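# Reproduce the reference drawing on the paper pad using markers

## Task

Using the markers, draw a copy of the 'drawing' reference image on the paper pad. The image shows the entire sheet, and its top edge matches the pad's long side farthest from the robot (the +x side). The scrap strip next to the pad is only for testing and does not count.

## Robot and tools

ROBOT. There are two 6-joint arms, left_arm and right_arm, each with a parallel two-finger gripper and a wrist camera. Calibrated base origins in the scene frame: left_arm at (-0.006, +0.341, 0) m and right_arm at (-0.005, -0.338, 0) m. Both are turned only a hair about z. A wall or table, the markers, the pad and a scrap strip are in the scene. Loose items may get nudged now and then by an outside push.

FRAME. All hand positions, orientations and velocities use the scene frame. Its origin is at table-top height, halfway between the nominal bases. +x points out over the table, away from the robot. +z points up. left_arm sits on the +y side. Arm names do not match the left or right side of the images. end_effector_position is in metres and marks the point between the finger pads, about 1 cm short of the tips. The fingers point along the gripper's +z and close along its y. Printed hand poses can be off by a few cm, more when the arm is stretched far.

JOINT ORDER. This order is used in every row and every per-joint list: wrist pitch (joint4), wrist roll (joint6), shoulder (joint2), wrist yaw (joint5), elbow (joint3), waist (joint1). Ranges in rad: waist -2.618..3.054, shoulder 0..3.142, elbow 0..3.142, wrist pitch -1.571..1.571, wrist yaw -1.571..1.571, wrist roll -2.094..2.094. A true end stop may sit up to 0.059 rad either side of these values.

ROW FORMAT. A row is one flat list of 14 numbers, each in [-1, 1], covering both arms even if only one moves. Numbers 1-6 are left_arm's joints in the order above and number 7 is its opening. Numbers 8-13 are right_arm's joints and number 14 is its opening. The joint numbers are scaled offsets, not poses. They count from the arm's Joint targets as they stood when the action (or move) began, not from the previous row. A value of 1.0 means 1.202 rad for the waist, 1.258 for the shoulder, 1.3 for the elbow, 2.073 for wrist pitch, and 2.022 for wrist yaw and roll. Because offsets count from the current targets, sending the same offset again moves the arm further. Send 0 to keep a joint where its targets are. The opening number is absolute: +1 is fully open, -1 is shut. A 0 there is also a real command, so to leave a gripper alone, resend its present value (see Tool commands).

execute_actions(actions, cameras). actions is a list of actions. Each action is a table of up to 15 rows, one row per 1/30 s step, lasting 0.5 s in total. If a table has fewer rows, its final row repeats until the 15 steps are done. An empty list only returns state and images. An action is rejected for both arms if any joint would be sent more than 0.059 rad beyond its range end. If the first action breaks this, or any action is malformed, the whole call is rejected. cameras picks which images come back: null, omitted or ["all"] gives all, [] gives none, and an unknown name voids the call. The names are cam_high, cam_low, cam_above, cam_left_wrist and cam_right_wrist, each 672x504.

move(target, speed, blend, opening_speed, blocking, cameras). target is one 14-number row, or a list of up to 15 such rows, in the row format above. Every row is an offset from the same starting Joint targets, not from the row before it. All joints travel together, so the hand follows a curve. Nothing is steered around obstacles or the other arm. speed is the top speed in rad/s of whichever joint has the farthest to go: 0.01 to 2, default 0.5. It can be one value or one per target. blend, in rad, rounds the corners at intermediate targets; 0 means stop at each. opening_speed, 0.2 or more per second on the -1..+1 scale, makes finger changes gradual. Use it near its minimum when squeezing something fragile. The whole path gets 10 s, and each leg takes at least 0.5 s. blocking=false returns after about 0.5 s while the motion carries on. The result adds a 'move:' line giving the ending (done, off_target, moving, held or fault), limits=held if steps were held back, and the worst joint error of any arm more than 0.035 rad from its target. Being done does not mean the arm is free of contact.

wait(seconds 0..10) lets time pass with commands held; a running move keeps going. stop brakes a running move to rest. zoom_image(camera, region=[x0,y0,x1,y1]) crops the latest image of a camera that was in the newest images. The crop can be at most 504x504 px, with (0,0) at top-left. show_instructions shows the reference image. read_manual gives the licence texts. finished_scene(scene=1) ends the scene for good.

RESULT LINES. Joint positions (rad) and Joint velocities (rad/s) list one block per arm in joint order, followed by the finger gap in m (0.094 when open). 'within noise' means that arm is still. Joint targets are the base for your next offsets. Tool commands lists each gripper's present command. grip_measured is the finger opening on the command scale. grip_effort_nm is the gripper motor's effort (negative means closing); it is not a pad force. Joint torques are given in N m, positive toward larger angles. Items 3, 5 and 6 wrap at ±28 N m. 'joint sent to its limit' marks a joint driven to its stop. 'joint command not followed' means the clearance check changed some targets. A call made of actions also reports step readings.

LIMITS. Per control step, each target stays within a fixed lead of its measured angle. If a target set would move a gripper more than 200 mm, that arm's targets are scaled back. Motor heat builds from holding loads, reaching far, or pushing into something unreachable. MOTOR HOT appears at 75 °C. At 90 °C the arm folds up and stays idle, and at 100 °C it goes limp. If an arm is pressing or being dragged, command its targets back past its measured positions.

AVOID. Never let an object fall off the table or leave it off the table. Avoid drops, releasing things while they move, slams, hard impacts and heavy pressing; a forceful clash between the two arms can fail the task. Keep marker pressure on the paper light, and keep the arms well apart.

Each tool is called after "Request:" as a command line: name --argument value for each argument, lists and objects as JSON in quotes; but a table of rows of numbers goes row by row, as --pt "numbers of a row", without its own name.

Reference images:

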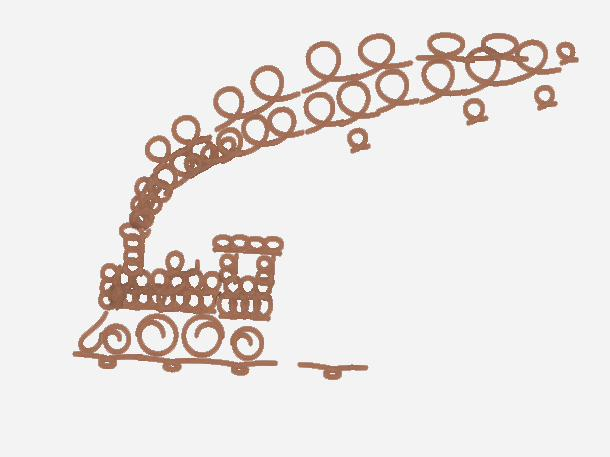

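## Session

Request:
show_instructions

Request:
execute_actions --actions '[]'

Reference images for this scene: drawing.

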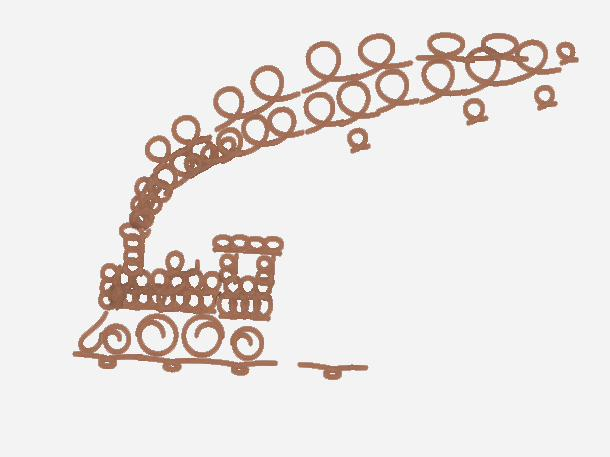

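Scene clock: 0.00 s.
left_arm: end_effector_position=(+0.3923, +0.3348, +0.1109) grip_measured=+1.000 grip_effort_nm=n/a end_effector_quat_wxyz=(+0.619, -0.006, +0.785, +0.003) | right_arm: end_effector_position=(+0.3926, -0.3962, +0.1309) grip_measured=+1.000 grip_effort_nm=n/a end_effector_quat_wxyz=(+0.624, +0.073, +0.770, -0.109)
Joint names: [wrist pitch, wrist roll, shoulder, wrist yaw, elbow, waist]
Joint positions: left_arm=[1.014 -0.014 1.582 -0.052 0.332 -0.05 0.094] | right_arm=[0.967 -0.036 1.532 0.21 0.362 -0.038 0.094]
Joint velocities: within noise
Joint torques (N m): no reading
Heat: left arm: 34 °C; right arm: 34 °C.
Joint targets: left_arm=[1.021 -0.014 1.574 -0.052 0.340 -0.050] | right_arm=[0.979 -0.036 1.522 0.211 0.373 -0.038]
Tool commands: left_gripper/opening=+1.0 right_gripper/opening=+1.0

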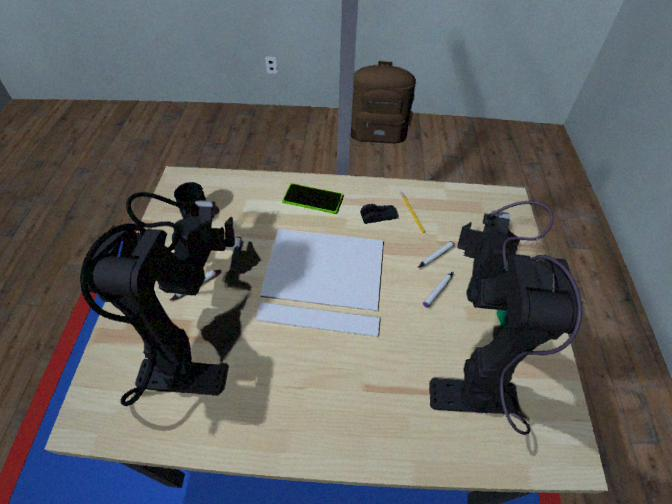

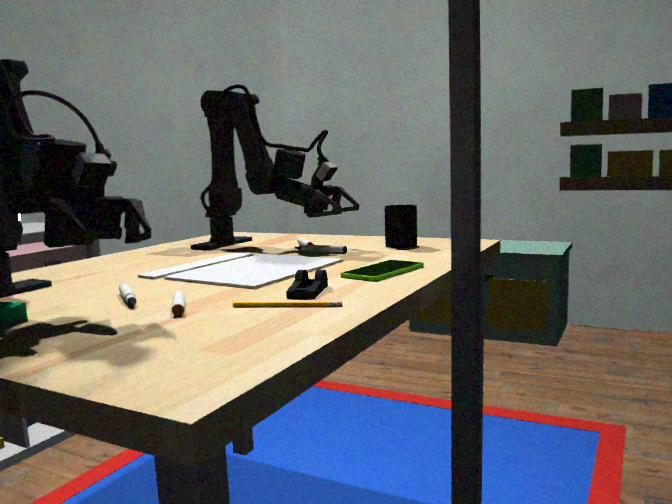

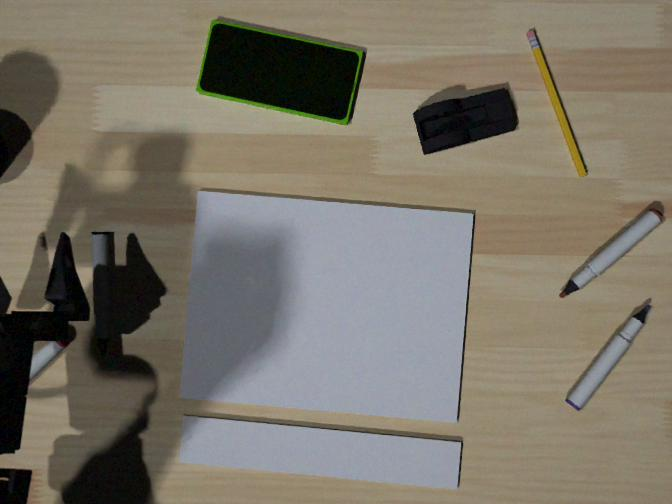

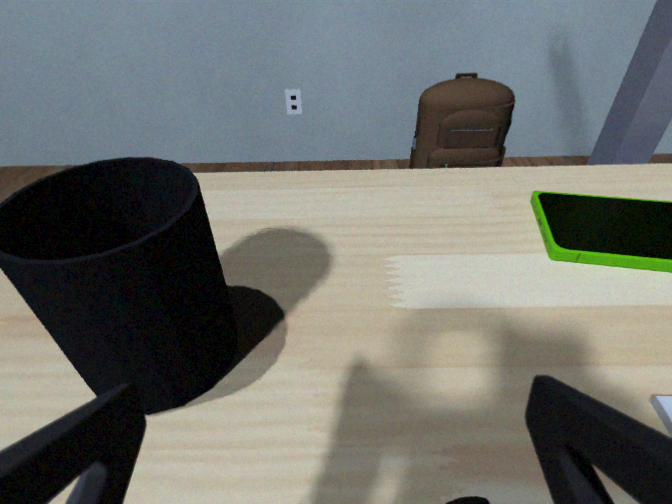

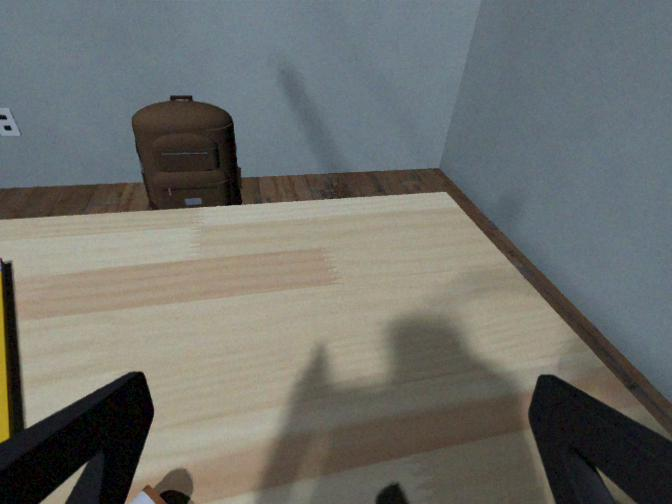

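Request:
zoom_image --camera "cam_above" --region '[540, 190, 672, 420]'

Request:
zoom_image --camera "cam_above" --region '[0, 220, 200, 400]'

Request:
zoom_image --camera "cam_low" --region '[80, 200, 440, 330]'

Request:
zoom_image --camera "cam_high" --region '[150, 170, 500, 350]'

Scaled by 2.191 from the camera's 672x504 image, which has a finer 960x720 frame.

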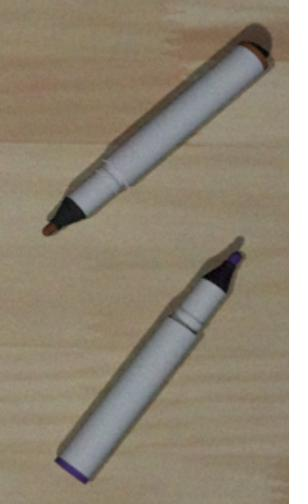

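Scaled by 2.520 from the camera's 672x504 image, which has a finer 960x720 frame.

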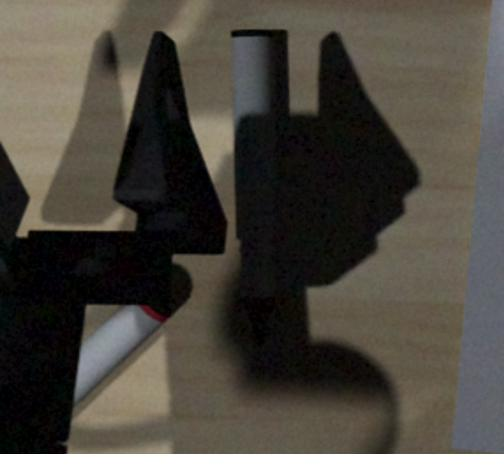

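Scaled by 1.400 from the camera's 672x504 image, which has a finer 960x720 frame.

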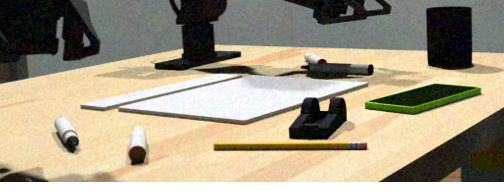

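Scaled by 1.440 from the camera's 672x504 image, which has a finer 960x720 frame.

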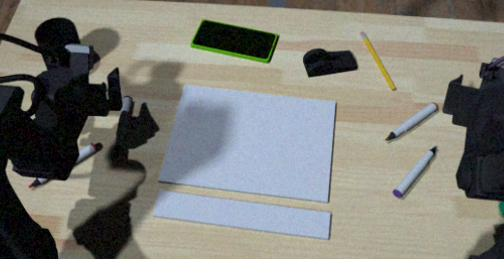

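Request:
move --target '[0, 0, -0.25, 0, 0, 0.5, 1, -0.3275, 0.2156, 0.062, -0.0549, 0.6362, 0.0316, 1]' --speed 0.8 --cameras '["cam_above", "cam_high"]'

Scene clock: 9.93 s.
left_arm: end_effector_position=(+0.3148, +0.5520, +0.2221) grip_measured=+1.000 grip_effort_nm=-0.007 end_effector_quat_wxyz=(+0.697, -0.210, +0.652, +0.212) | right_arm: end_effector_position=(+0.5152, -0.3680, +0.3054) grip_measured=+1.000 grip_effort_nm=0.002 end_effector_quat_wxyz=(+0.657, +0.190, +0.725, +0.084)
Joint names: [wrist pitch, wrist roll, shoulder, wrist yaw, elbow, waist]
Joint positions: left_arm=[1.013 -0.014 1.284 -0.052 0.332 0.546 0.094] | right_arm=[0.303 0.396 1.598 0.107 1.172 -0.006 0.094]
Joint velocities: within noise
Joint torques (N m): left_arm=[1.64 0.03 -6.37 -0.02 6.43 0.25] | right_arm=[1.63 0.06 -5.87 -0.05 9.63 0.51]
Heat: left arm: 35 °C; right arm: 37 °C.
Joint targets: left_arm=[1.021 -0.014 1.260 -0.052 0.340 0.551] | right_arm=[0.300 0.400 1.600 0.100 1.200 0.000]
move: done
Images, in order (width x height): cam_high 672x504, cam_above 672x504.

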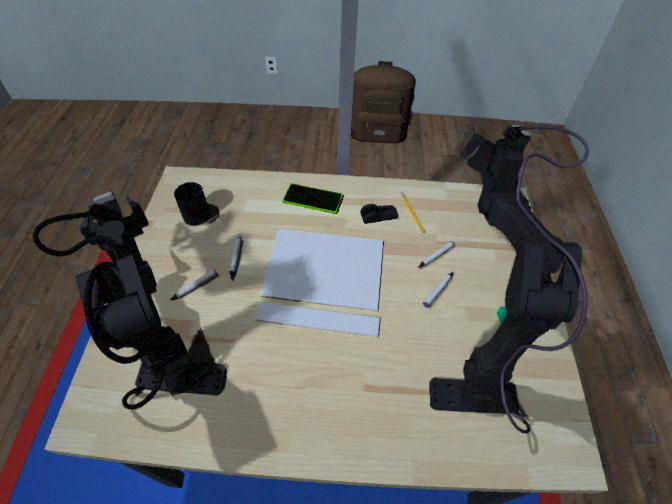

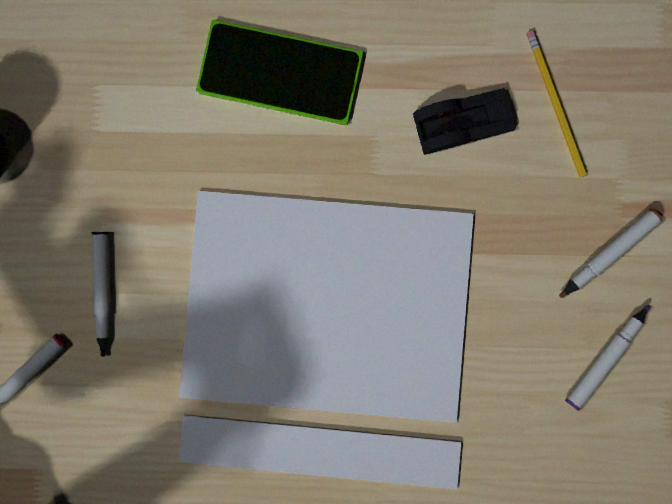

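Request:
move --target '[0, 0, 0, 0, 0, 0, 1, -0.814, 0.2542, 0.3494, -0.0495, 0.5048, 0.079, 0.1]' --speed 0.8

Scene clock: 13.83 s.
left_arm: end_effector_position=(+0.3148, +0.5520, +0.2221) grip_measured=+1.000 grip_effort_nm=-0.007 end_effector_quat_wxyz=(+0.697, -0.210, +0.652, +0.212) | right_arm: end_effector_position=(+0.3806, -0.3095, +0.1137) grip_measured=+0.102 grip_effort_nm=-0.085 end_effector_quat_wxyz=(-0.005, +0.405, +0.914, -0.003)
Joint names: [wrist pitch, wrist roll, shoulder, wrist yaw, elbow, waist]
Joint positions: left_arm=[1.013 -0.014 1.284 -0.052 0.332 0.546 0.094] | right_arm=[-1.372 0.907 2.034 0.001 1.823 0.089 0.052]
Joint velocities: within noise
Joint torques (N m): left_arm=[1.63 0.05 -6.22 -0.03 6.42 0.39] | right_arm=[0.17 0.06 -7.64 0 8.58 0.49]
Heat: left arm: 35 °C; right arm: 37 °C.
Joint targets: left_arm=[1.021 -0.014 1.260 -0.052 0.340 0.551] | right_arm=[-1.387 0.914 2.040 -0.001 1.856 0.095]
move: done

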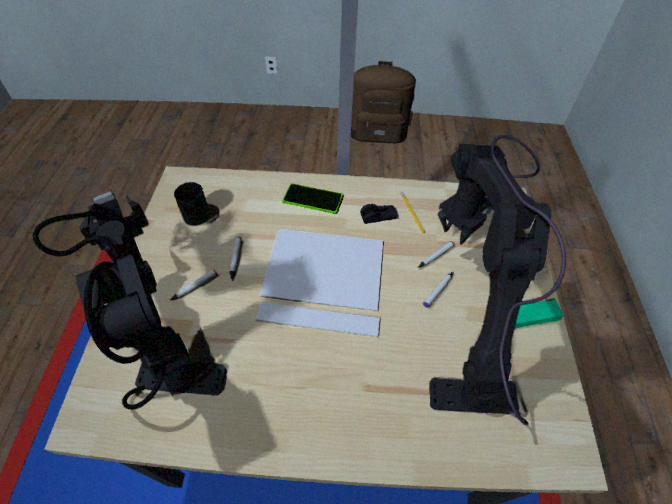

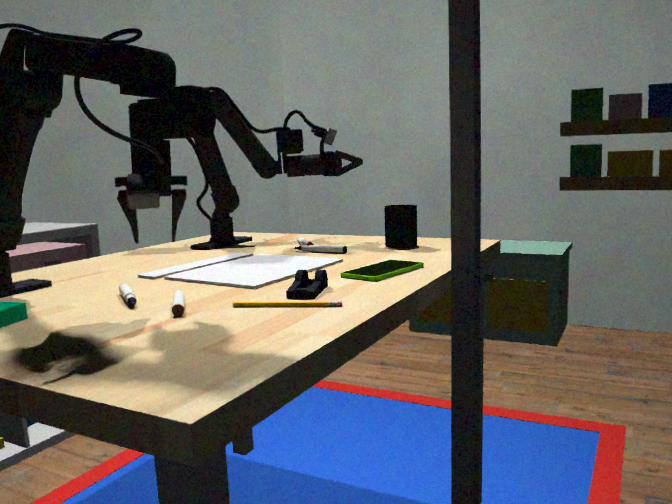

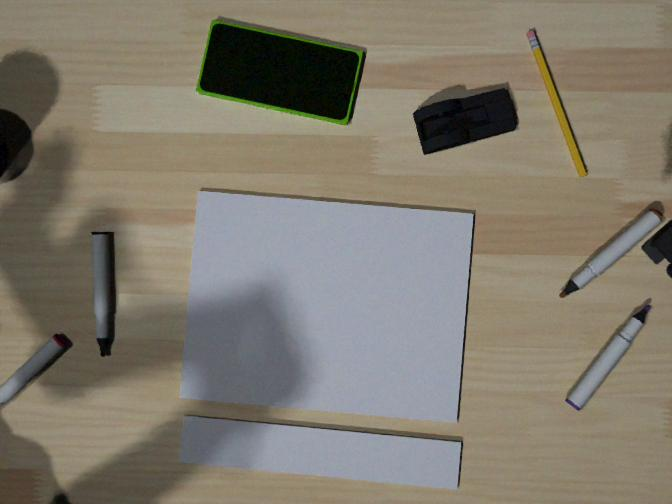

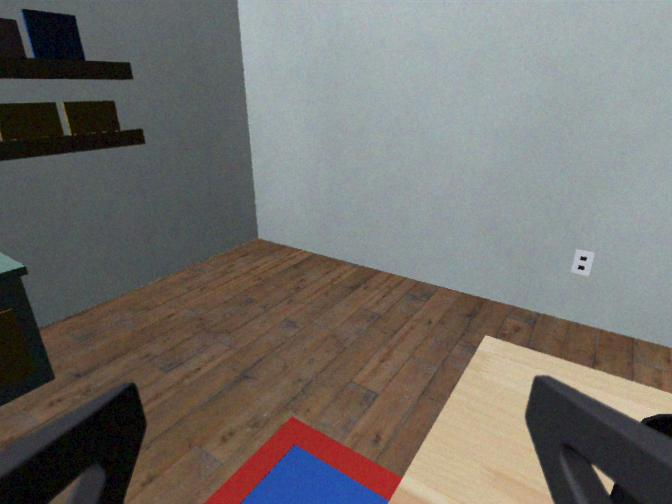

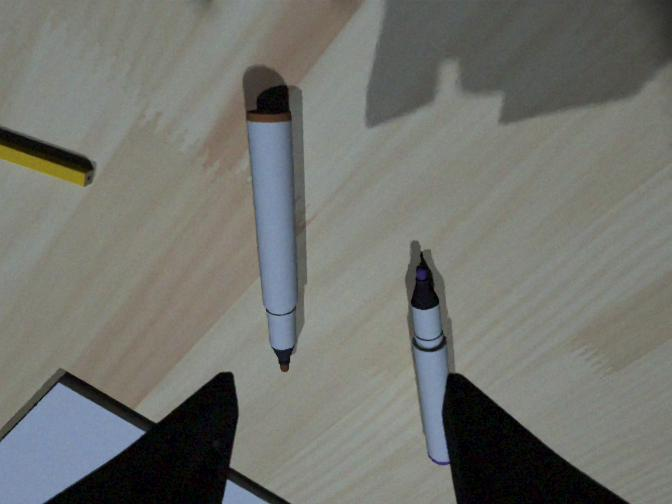

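Request:
move --target '[0, 0, 0, 0, 0, 0, 1, 0.0974, 0.0401, 0.0477, 0, -0.1046, 0.0541, 0.0]' --speed 0.3 --cameras '["cam_right_wrist", "cam_above"]'

Scene clock: 16.60 s.
left_arm: end_effector_position=(+0.3148, +0.5520, +0.2221) grip_measured=+1.000 grip_effort_nm=-0.007 end_effector_quat_wxyz=(+0.697, -0.210, +0.652, +0.212) | right_arm: end_effector_position=(+0.3930, -0.2809, +0.0650) grip_measured=+0.002 grip_effort_nm=-0.085 end_effector_quat_wxyz=(-0.001, +0.411, +0.911, +0.000)
Joint names: [wrist pitch, wrist roll, shoulder, wrist yaw, elbow, waist]
Joint positions: left_arm=[1.013 -0.014 1.284 -0.052 0.332 0.546 0.094] | right_arm=[-1.2 0.988 2.098 -0.001 1.725 0.157 0.047]
Joint velocities: within noise
Joint torques (N m): left_arm=[1.68 0.03 -6.27 -0.03 6.34 0.25] | right_arm=[0.48 0.05 -8.36 0.01 5.09 0.25]
Heat: left arm: 35 °C; right arm: 36 °C.
Joint targets: left_arm=[1.021 -0.014 1.260 -0.052 0.340 0.551] | right_arm=[-1.185 0.995 2.100 -0.001 1.720 0.160]
move: done
Images, in order (width x height): cam_above 672x504, cam_right_wrist 672x504.

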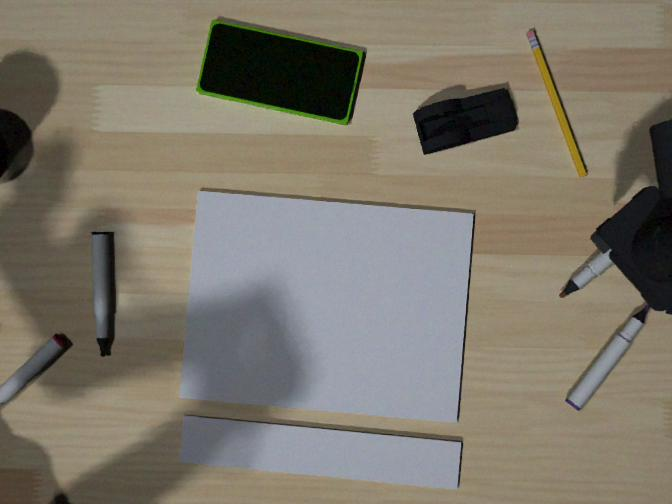

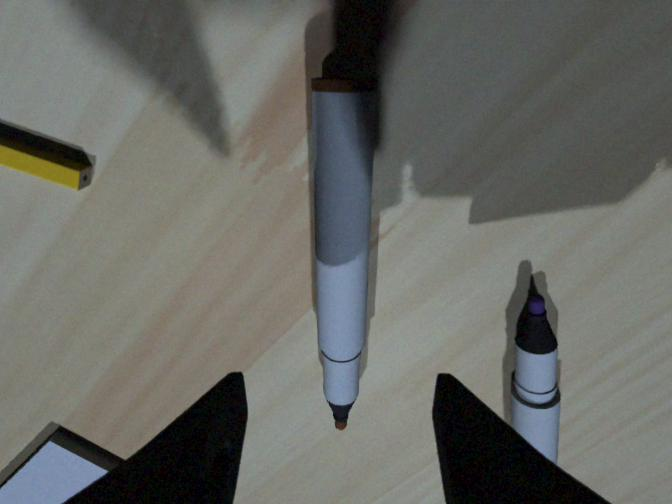

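Request:
move --target '[0, 0, 0, 0, 0, 0, 1, 0.0613, 0, 0.0191, 0, -0.0792, 0, 0.0]' --speed 0.2 --cameras '["cam_right_wrist", "cam_low"]'

Scene clock: 18.93 s.
left_arm: end_effector_position=(+0.3148, +0.5520, +0.2221) grip_measured=+1.000 grip_effort_nm=-0.007 end_effector_quat_wxyz=(+0.697, -0.210, +0.652, +0.212) | right_arm: end_effector_position=(+0.3927, -0.2810, +0.0315) grip_measured=+0.002 grip_effort_nm=-0.085 end_effector_quat_wxyz=(+0.000, +0.412, +0.911, +0.001)
Joint names: [wrist pitch, wrist roll, shoulder, wrist yaw, elbow, waist]
Joint positions: left_arm=[1.013 -0.014 1.284 -0.052 0.332 0.546 0.094] | right_arm=[-1.073 0.989 2.12 -0.001 1.624 0.157 0.047]
Joint velocities: within noise
Joint torques (N m): left_arm=[1.65 0.02 -6.22 -0.03 6.38 0.29] | right_arm=[0.46 0.07 -8.25 0.01 4.9 0.24]
Heat: left arm: 35 °C; right arm: 36 °C.
Joint targets: left_arm=[1.021 -0.014 1.260 -0.052 0.340 0.551] | right_arm=[-1.058 0.995 2.124 -0.001 1.617 0.160]
move: done
Images, in order (width x height): cam_low 672x504, cam_right_wrist 672x504.

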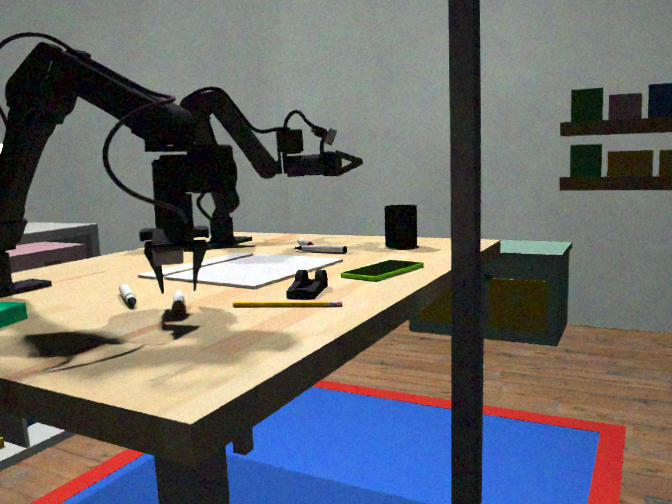

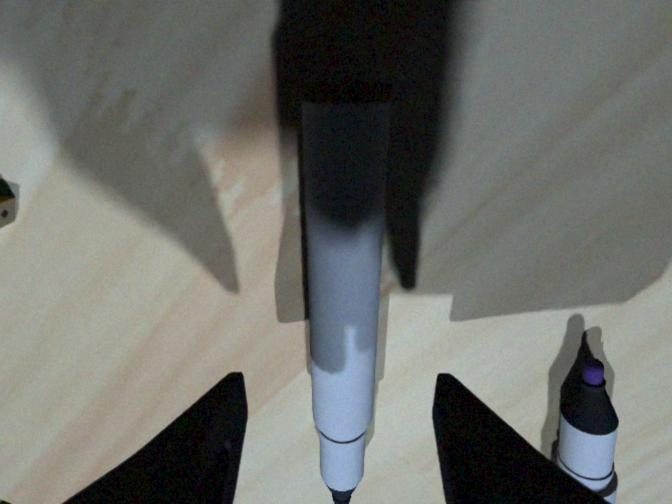

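Request:
move --target '[0, 0, 0, 0, 0, 0, 1, 0.0309, 0, 0.0171, 0, -0.0323, 0, 0.0]' --speed 0.1 --cameras '["cam_right_wrist", "cam_low"]'

Request:
zoom_image --camera "cam_low" --region '[80, 220, 260, 350]'

Scene clock: 20.40 s.
left_arm: end_effector_position=(+0.3148, +0.5520, +0.2221) grip_measured=+1.000 grip_effort_nm=-0.002 end_effector_quat_wxyz=(+0.697, -0.210, +0.652, +0.212) | right_arm: end_effector_position=(+0.3936, -0.2809, +0.0141) grip_measured=+0.002 grip_effort_nm=-0.085 end_effector_quat_wxyz=(+0.002, +0.412, +0.911, +0.002)
Joint names: [wrist pitch, wrist roll, shoulder, wrist yaw, elbow, waist]
Joint positions: left_arm=[1.013 -0.014 1.284 -0.052 0.332 0.546 0.094] | right_arm=[-1.009 0.989 2.139 -0.001 1.582 0.157 0.047]
Joint velocities: within noise
Joint torques (N m): left_arm=[1.61 0.04 -6.31 -0.04 6.28 0.23] | right_arm=[0.46 0.06 -8.18 0.01 4.72 0.25]
Heat: left arm: 35 °C; right arm: 36 °C.
Joint targets: left_arm=[1.021 -0.014 1.260 -0.052 0.340 0.551] | right_arm=[-0.994 0.995 2.145 -0.001 1.575 0.160]
move: done
Images, in order (width x height): cam_low 672x504, cam_right_wrist 672x504.

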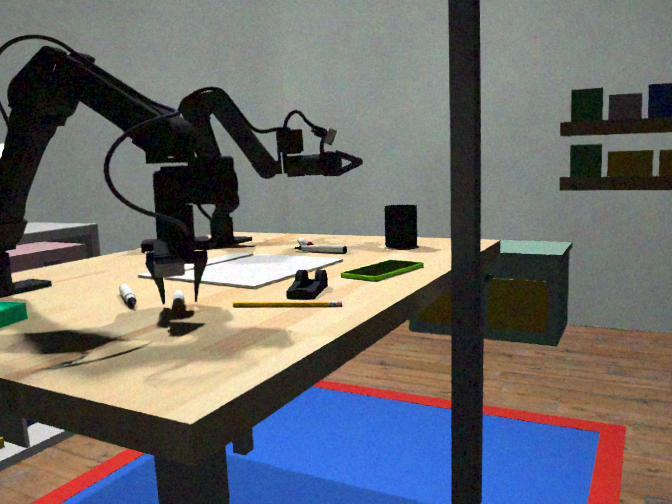

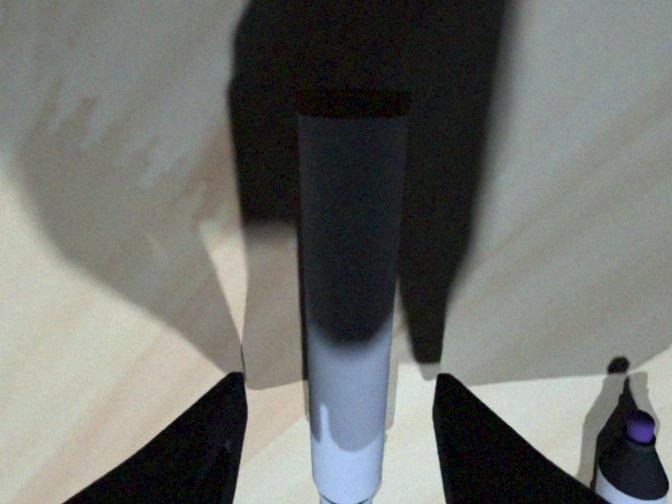

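Scaled by 2.800 from the camera's 672x504 image, which has a finer 960x720 frame.

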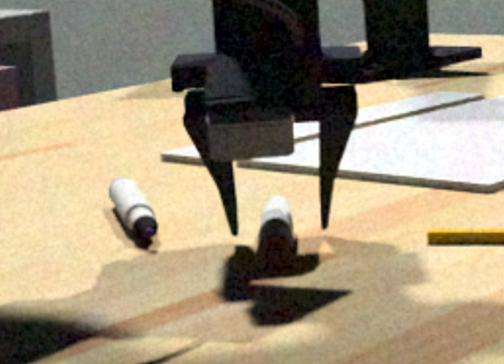

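Request:
move --target '[0, 0, 0, 0, 0, 0, 1, 0.0053, 0, 0.003, 0, -0.0056, 0, 0.0]' --speed 0.1 --cameras '[]'

Scene clock: 21.43 s.
left_arm: end_effector_position=(+0.3148, +0.5520, +0.2221) grip_measured=+1.000 grip_effort_nm=-0.007 end_effector_quat_wxyz=(+0.697, -0.210, +0.652, +0.212) | right_arm: end_effector_position=(+0.3937, -0.2808, +0.0113) grip_measured=+0.002 grip_effort_nm=-0.090 end_effector_quat_wxyz=(+0.002, +0.412, +0.911, +0.002)
Joint names: [wrist pitch, wrist roll, shoulder, wrist yaw, elbow, waist]
Joint positions: left_arm=[1.013 -0.014 1.284 -0.052 0.332 0.546 0.094] | right_arm=[-0.999 0.989 2.142 -0.001 1.576 0.157 0.047]
Joint velocities: within noise
Joint torques (N m): left_arm=[1.63 0.06 -6.16 -0.02 6.28 0.29] | right_arm=[0.5 0.06 -8.14 0.02 4.68 0.25]
Heat: left arm: 35 °C; right arm: 36 °C.
Joint targets: left_arm=[1.021 -0.014 1.260 -0.052 0.340 0.551] | right_arm=[-0.983 0.995 2.149 -0.001 1.568 0.160]
move: done
No camera images: "cameras" was empty.

Request:
move --target '[0, 0, 0, 0, 0, 0, 1, 0, 0, 0, 0, 0, 0, -0.8]' --opening_speed 0.4 --cameras '["cam_right_wrist", "cam_low"]'

Scene clock: 24.03 s.
left_arm: end_effector_position=(+0.3148, +0.5520, +0.2221) grip_measured=+1.000 grip_effort_nm=-0.012 end_effector_quat_wxyz=(+0.697, -0.210, +0.652, +0.212) | right_arm: end_effector_position=(+0.3940, -0.2808, +0.0113) grip_measured=-0.653 grip_effort_nm=-1.028 end_effector_quat_wxyz=(+0.003, +0.412, +0.911, +0.002)
Joint names: [wrist pitch, wrist roll, shoulder, wrist yaw, elbow, waist]
Joint positions: left_arm=[1.013 -0.014 1.284 -0.052 0.332 0.546 0.094] | right_arm=[-0.997 0.989 2.142 -0.001 1.576 0.157 0.016]
Joint velocities: within noise
Joint torques (N m): left_arm=[1.66 0.05 -6.39 -0.06 6.32 0.34] | right_arm=[0.47 0.06 -8.13 0.01 4.67 0.25]
Heat: left arm: 36 °C; right arm: 37 °C.
Joint targets: left_arm=[1.021 -0.014 1.260 -0.052 0.340 0.551] | right_arm=[-0.983 0.995 2.149 -0.001 1.568 0.160]
move: done
Images, in order (width x height): cam_low 672x504, cam_right_wrist 672x504.

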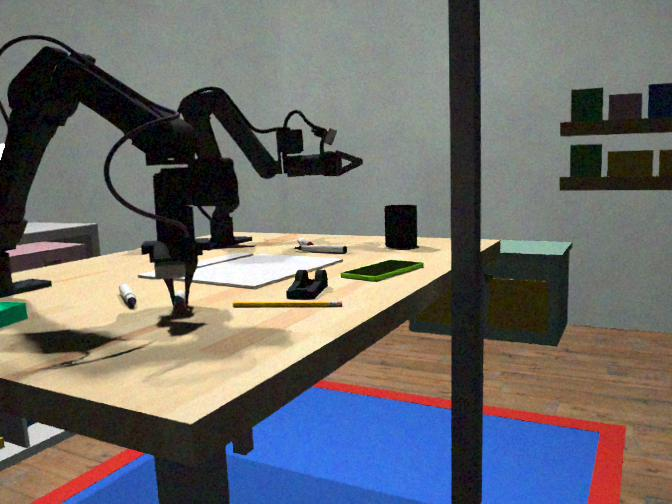

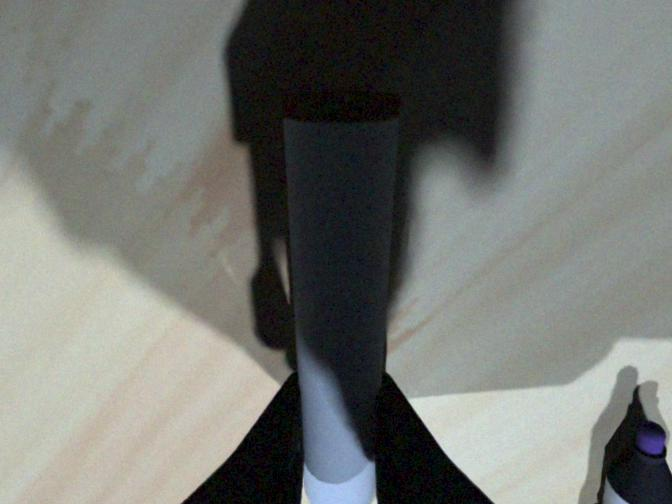

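Request:
move --target '[0, 0, 0, 0, 0, 0, 1, -0.2067, 0, -0.0484, 0, 0.2775, 0, -0.8]' --speed 0.3 --cameras '["cam_right_wrist", "cam_above", "cam_low"]'

Request:
zoom_image --camera "cam_above" --region '[160, 170, 330, 300]'

Request:
zoom_image --camera "cam_above" --region '[320, 170, 490, 300]'

Request:
zoom_image --camera "cam_above" --region '[160, 374, 330, 504]'

Request:
zoom_image --camera "cam_above" --region '[320, 374, 490, 504]'

Scene clock: 27.53 s.
left_arm: end_effector_position=(+0.3148, +0.5520, +0.2221) grip_measured=+1.000 grip_effort_nm=-0.007 end_effector_quat_wxyz=(+0.697, -0.210, +0.652, +0.212) | right_arm: end_effector_position=(+0.3893, -0.2815, +0.0998) grip_measured=-0.654 grip_effort_nm=-1.033 end_effector_quat_wxyz=(-0.020, +0.411, +0.911, -0.012)
Joint names: [wrist pitch, wrist roll, shoulder, wrist yaw, elbow, waist]
Joint positions: left_arm=[1.013 -0.014 1.284 -0.052 0.332 0.546 0.094] | right_arm=[-1.396 0.989 2.122 -0.001 1.899 0.157 0.016]
Joint velocities: within noise
Joint torques (N m): left_arm=[1.65 0.05 -6.28 -0.03 6.42 0.32] | right_arm=[0.11 0.06 -11.18 0.01 8.14 0.24]
Heat: left arm: 36 °C; right arm: 37 °C.
Joint targets: left_arm=[1.021 -0.014 1.260 -0.052 0.340 0.551] | right_arm=[-1.412 0.995 2.088 -0.001 1.929 0.160]
move: done
Images, in order (width x height): cam_low 672x504, cam_above 672x504, cam_right_wrist 672x504.

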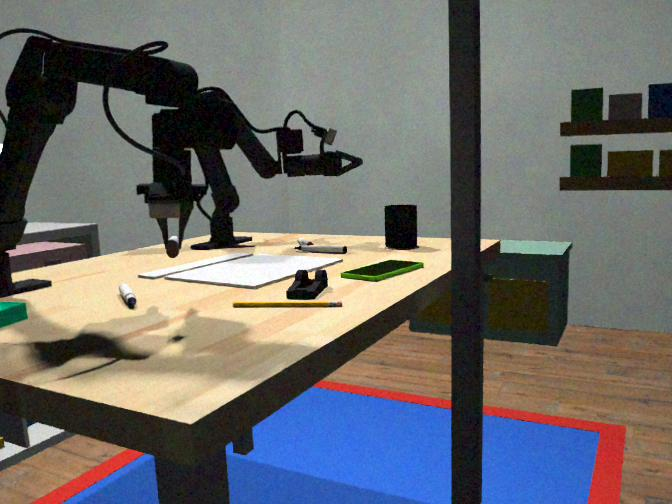

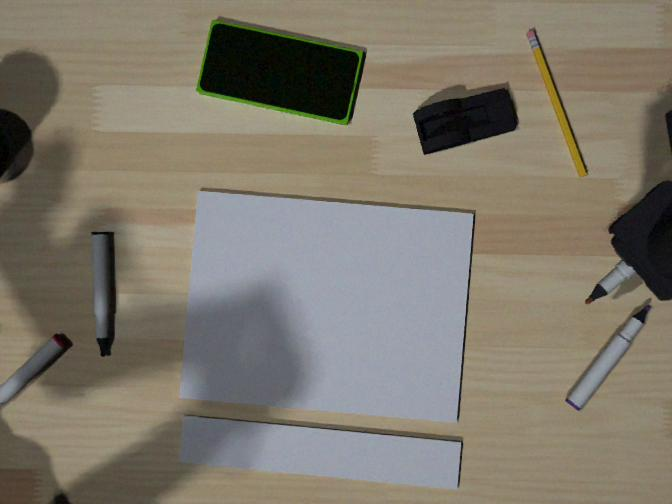

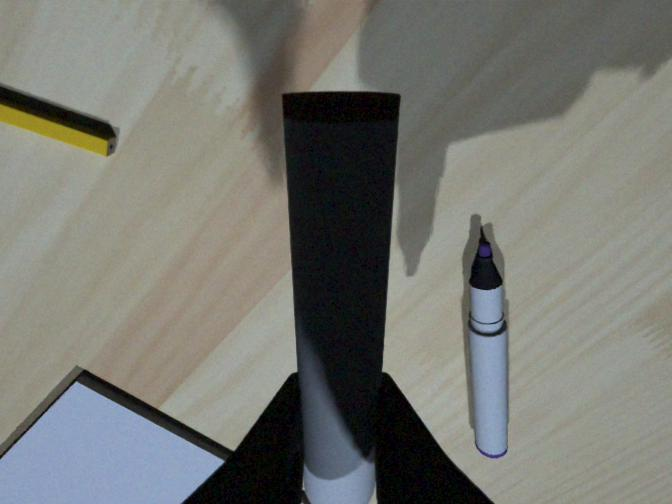

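Scaled by 2.965 from the camera's 672x504 image, which has a finer 960x720 frame.

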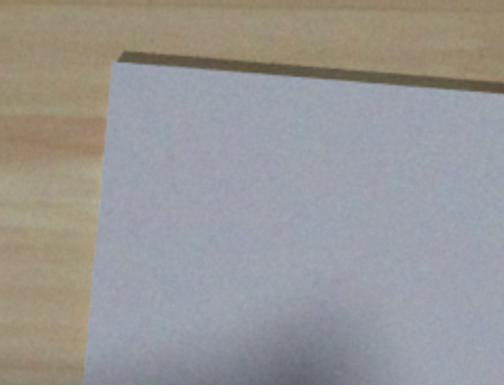

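Scaled by 2.965 from the camera's 672x504 image, which has a finer 960x720 frame.

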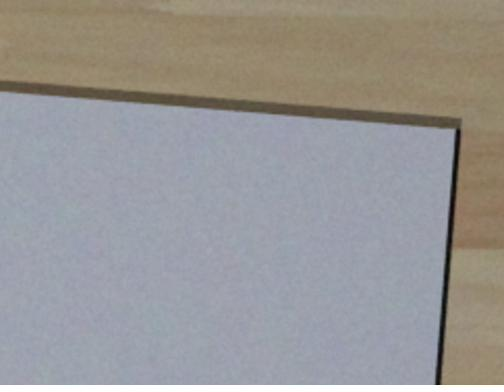

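Scaled by 2.965 from the camera's 672x504 image, which has a finer 960x720 frame.

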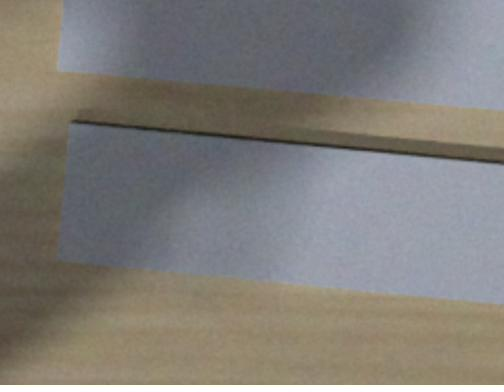

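Scaled by 2.965 from the camera's 672x504 image, which has a finer 960x720 frame.

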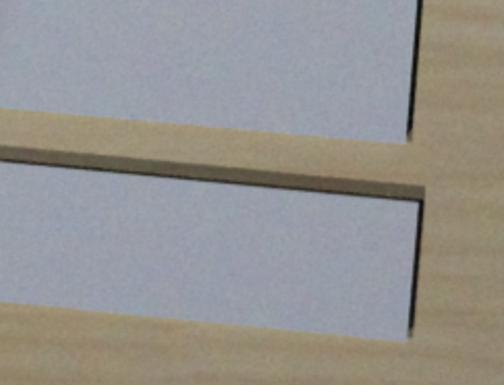

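Request:
move --target '[0, 0, 0, 0, 0, 0, 1, 0.5847, -0.2448, -0.2289, -0.3457, -0.4838, 0.1997, -0.8]' --speed 0.6 --cameras '["cam_low"]'

Request:
move --target '[0, 0, 0, 0, 0, 0, 1, 0.6472, -0.2473, 0.3879, -0.3467, -0.1182, 0.3232, -0.8]' --speed 0.6

Scene clock: 36.87 s.
left_arm: end_effector_position=(+0.3148, +0.5520, +0.2221) grip_measured=+1.000 grip_effort_nm=-0.007 end_effector_quat_wxyz=(+0.697, -0.210, +0.652, +0.212) | right_arm: end_effector_position=(+0.4007, -0.0532, +0.1580) grip_measured=-0.654 grip_effort_nm=-1.033 end_effector_quat_wxyz=(+0.203, -0.076, +0.872, +0.438)
Joint names: [wrist pitch, wrist roll, shoulder, wrist yaw, elbow, waist]
Joint positions: left_arm=[1.013 -0.014 1.284 -0.052 0.332 0.546 0.094] | right_arm=[-0.227 0.512 1.838 -0.683 1.308 0.398 0.016]
Joint velocities: within noise
Joint torques (N m): left_arm=[1.62 0.03 -6.2 -0.03 6.43 0.31] | right_arm=[1.55 -0.14 -10.28 -0.4 5.83 0.14]
Heat: left arm: 37 °C; right arm: 40 °C.
Joint targets: left_arm=[1.021 -0.014 1.260 -0.052 0.340 0.551] | right_arm=[-0.199 0.500 1.800 -0.700 1.300 0.400]
move: off_target (right_arm); right_arm: the shoulder is farthest, 0.037 rad from its target
Images, in order (width x height): cam_low 672x504.

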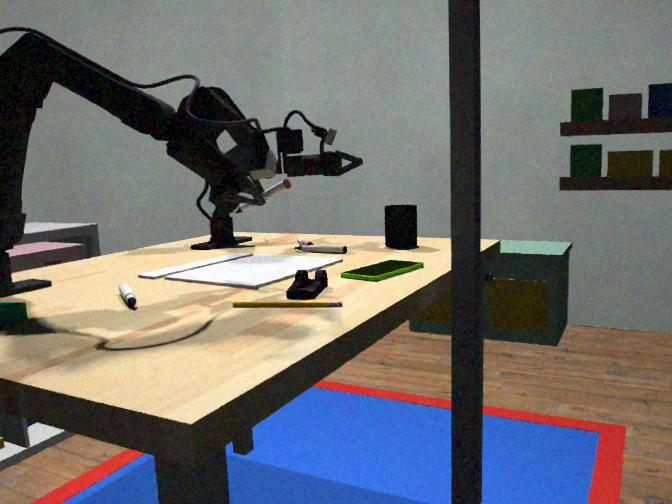

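Scene clock: 39.93 s.
left_arm: end_effector_position=(+0.3148, +0.5520, +0.2221) grip_measured=+1.000 grip_effort_nm=-0.007 end_effector_quat_wxyz=(+0.697, -0.210, +0.652, +0.212) | right_arm: end_effector_position=(+0.1960, +0.1042, +0.1203) grip_measured=-0.654 grip_effort_nm=-1.033 end_effector_quat_wxyz=(-0.325, +0.622, -0.338, -0.627)
Joint names: [wrist pitch, wrist roll, shoulder, wrist yaw, elbow, waist]
Joint positions: left_arm=[1.013 -0.014 1.284 -0.052 0.332 0.546 0.094] | right_arm=[1.121 0.007 2.285 -1.392 1.151 0.789 0.016]
Joint velocities: within noise
Joint torques (N m): left_arm=[1.66 0.09 -6.19 -0.02 6.37 0.27] | right_arm=[1.38 -0.08 -8.61 -0.09 4.1 -0.08]
Heat: left arm: 37 °C; right arm: 40 °C.
Joint targets: left_arm=[1.021 -0.014 1.260 -0.052 0.340 0.551] | right_arm=[1.142 0.000 2.288 -1.401 1.146 0.789]
move: done

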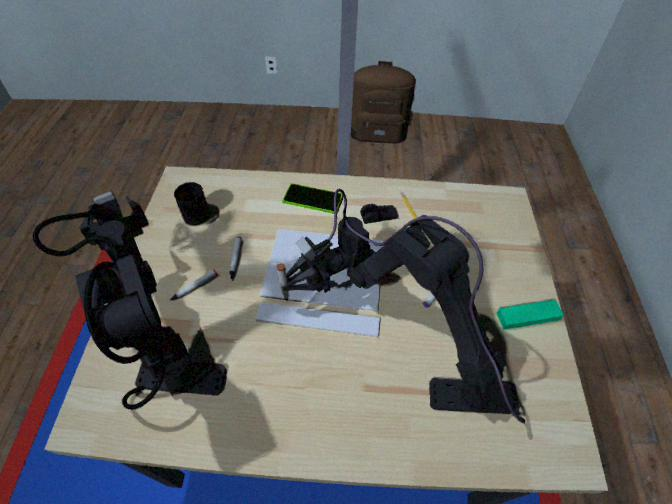

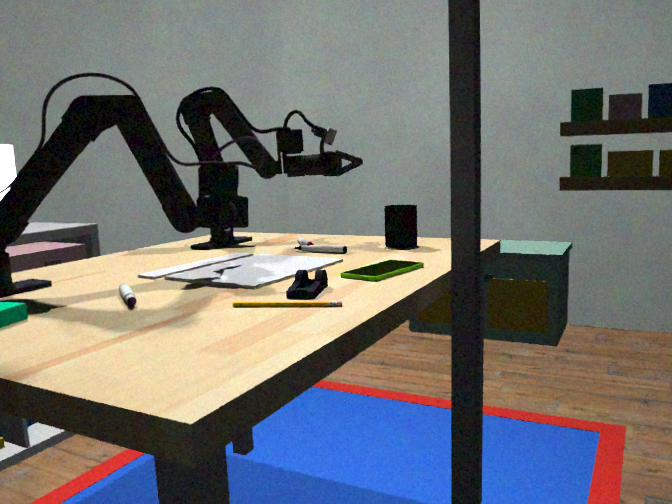

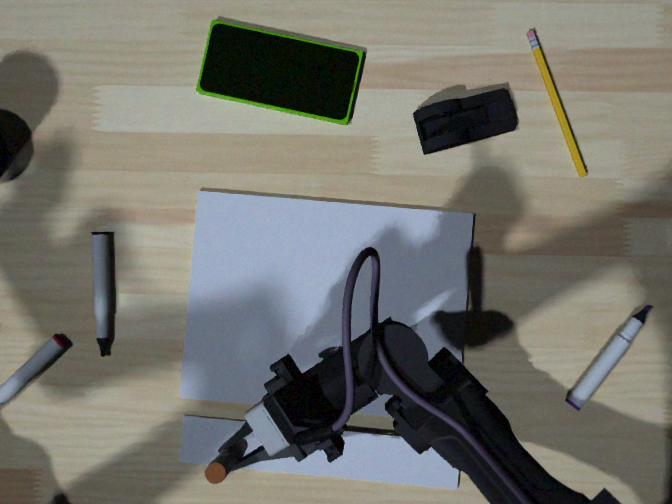

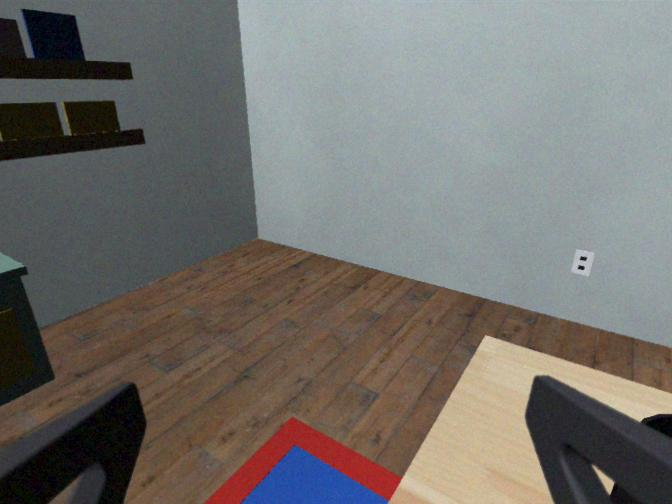

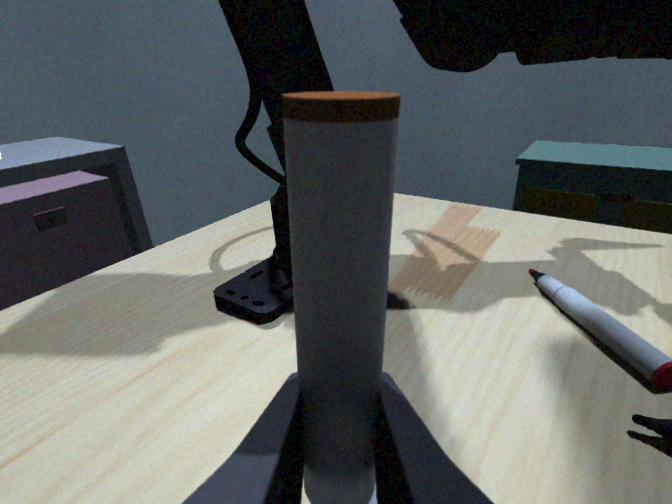

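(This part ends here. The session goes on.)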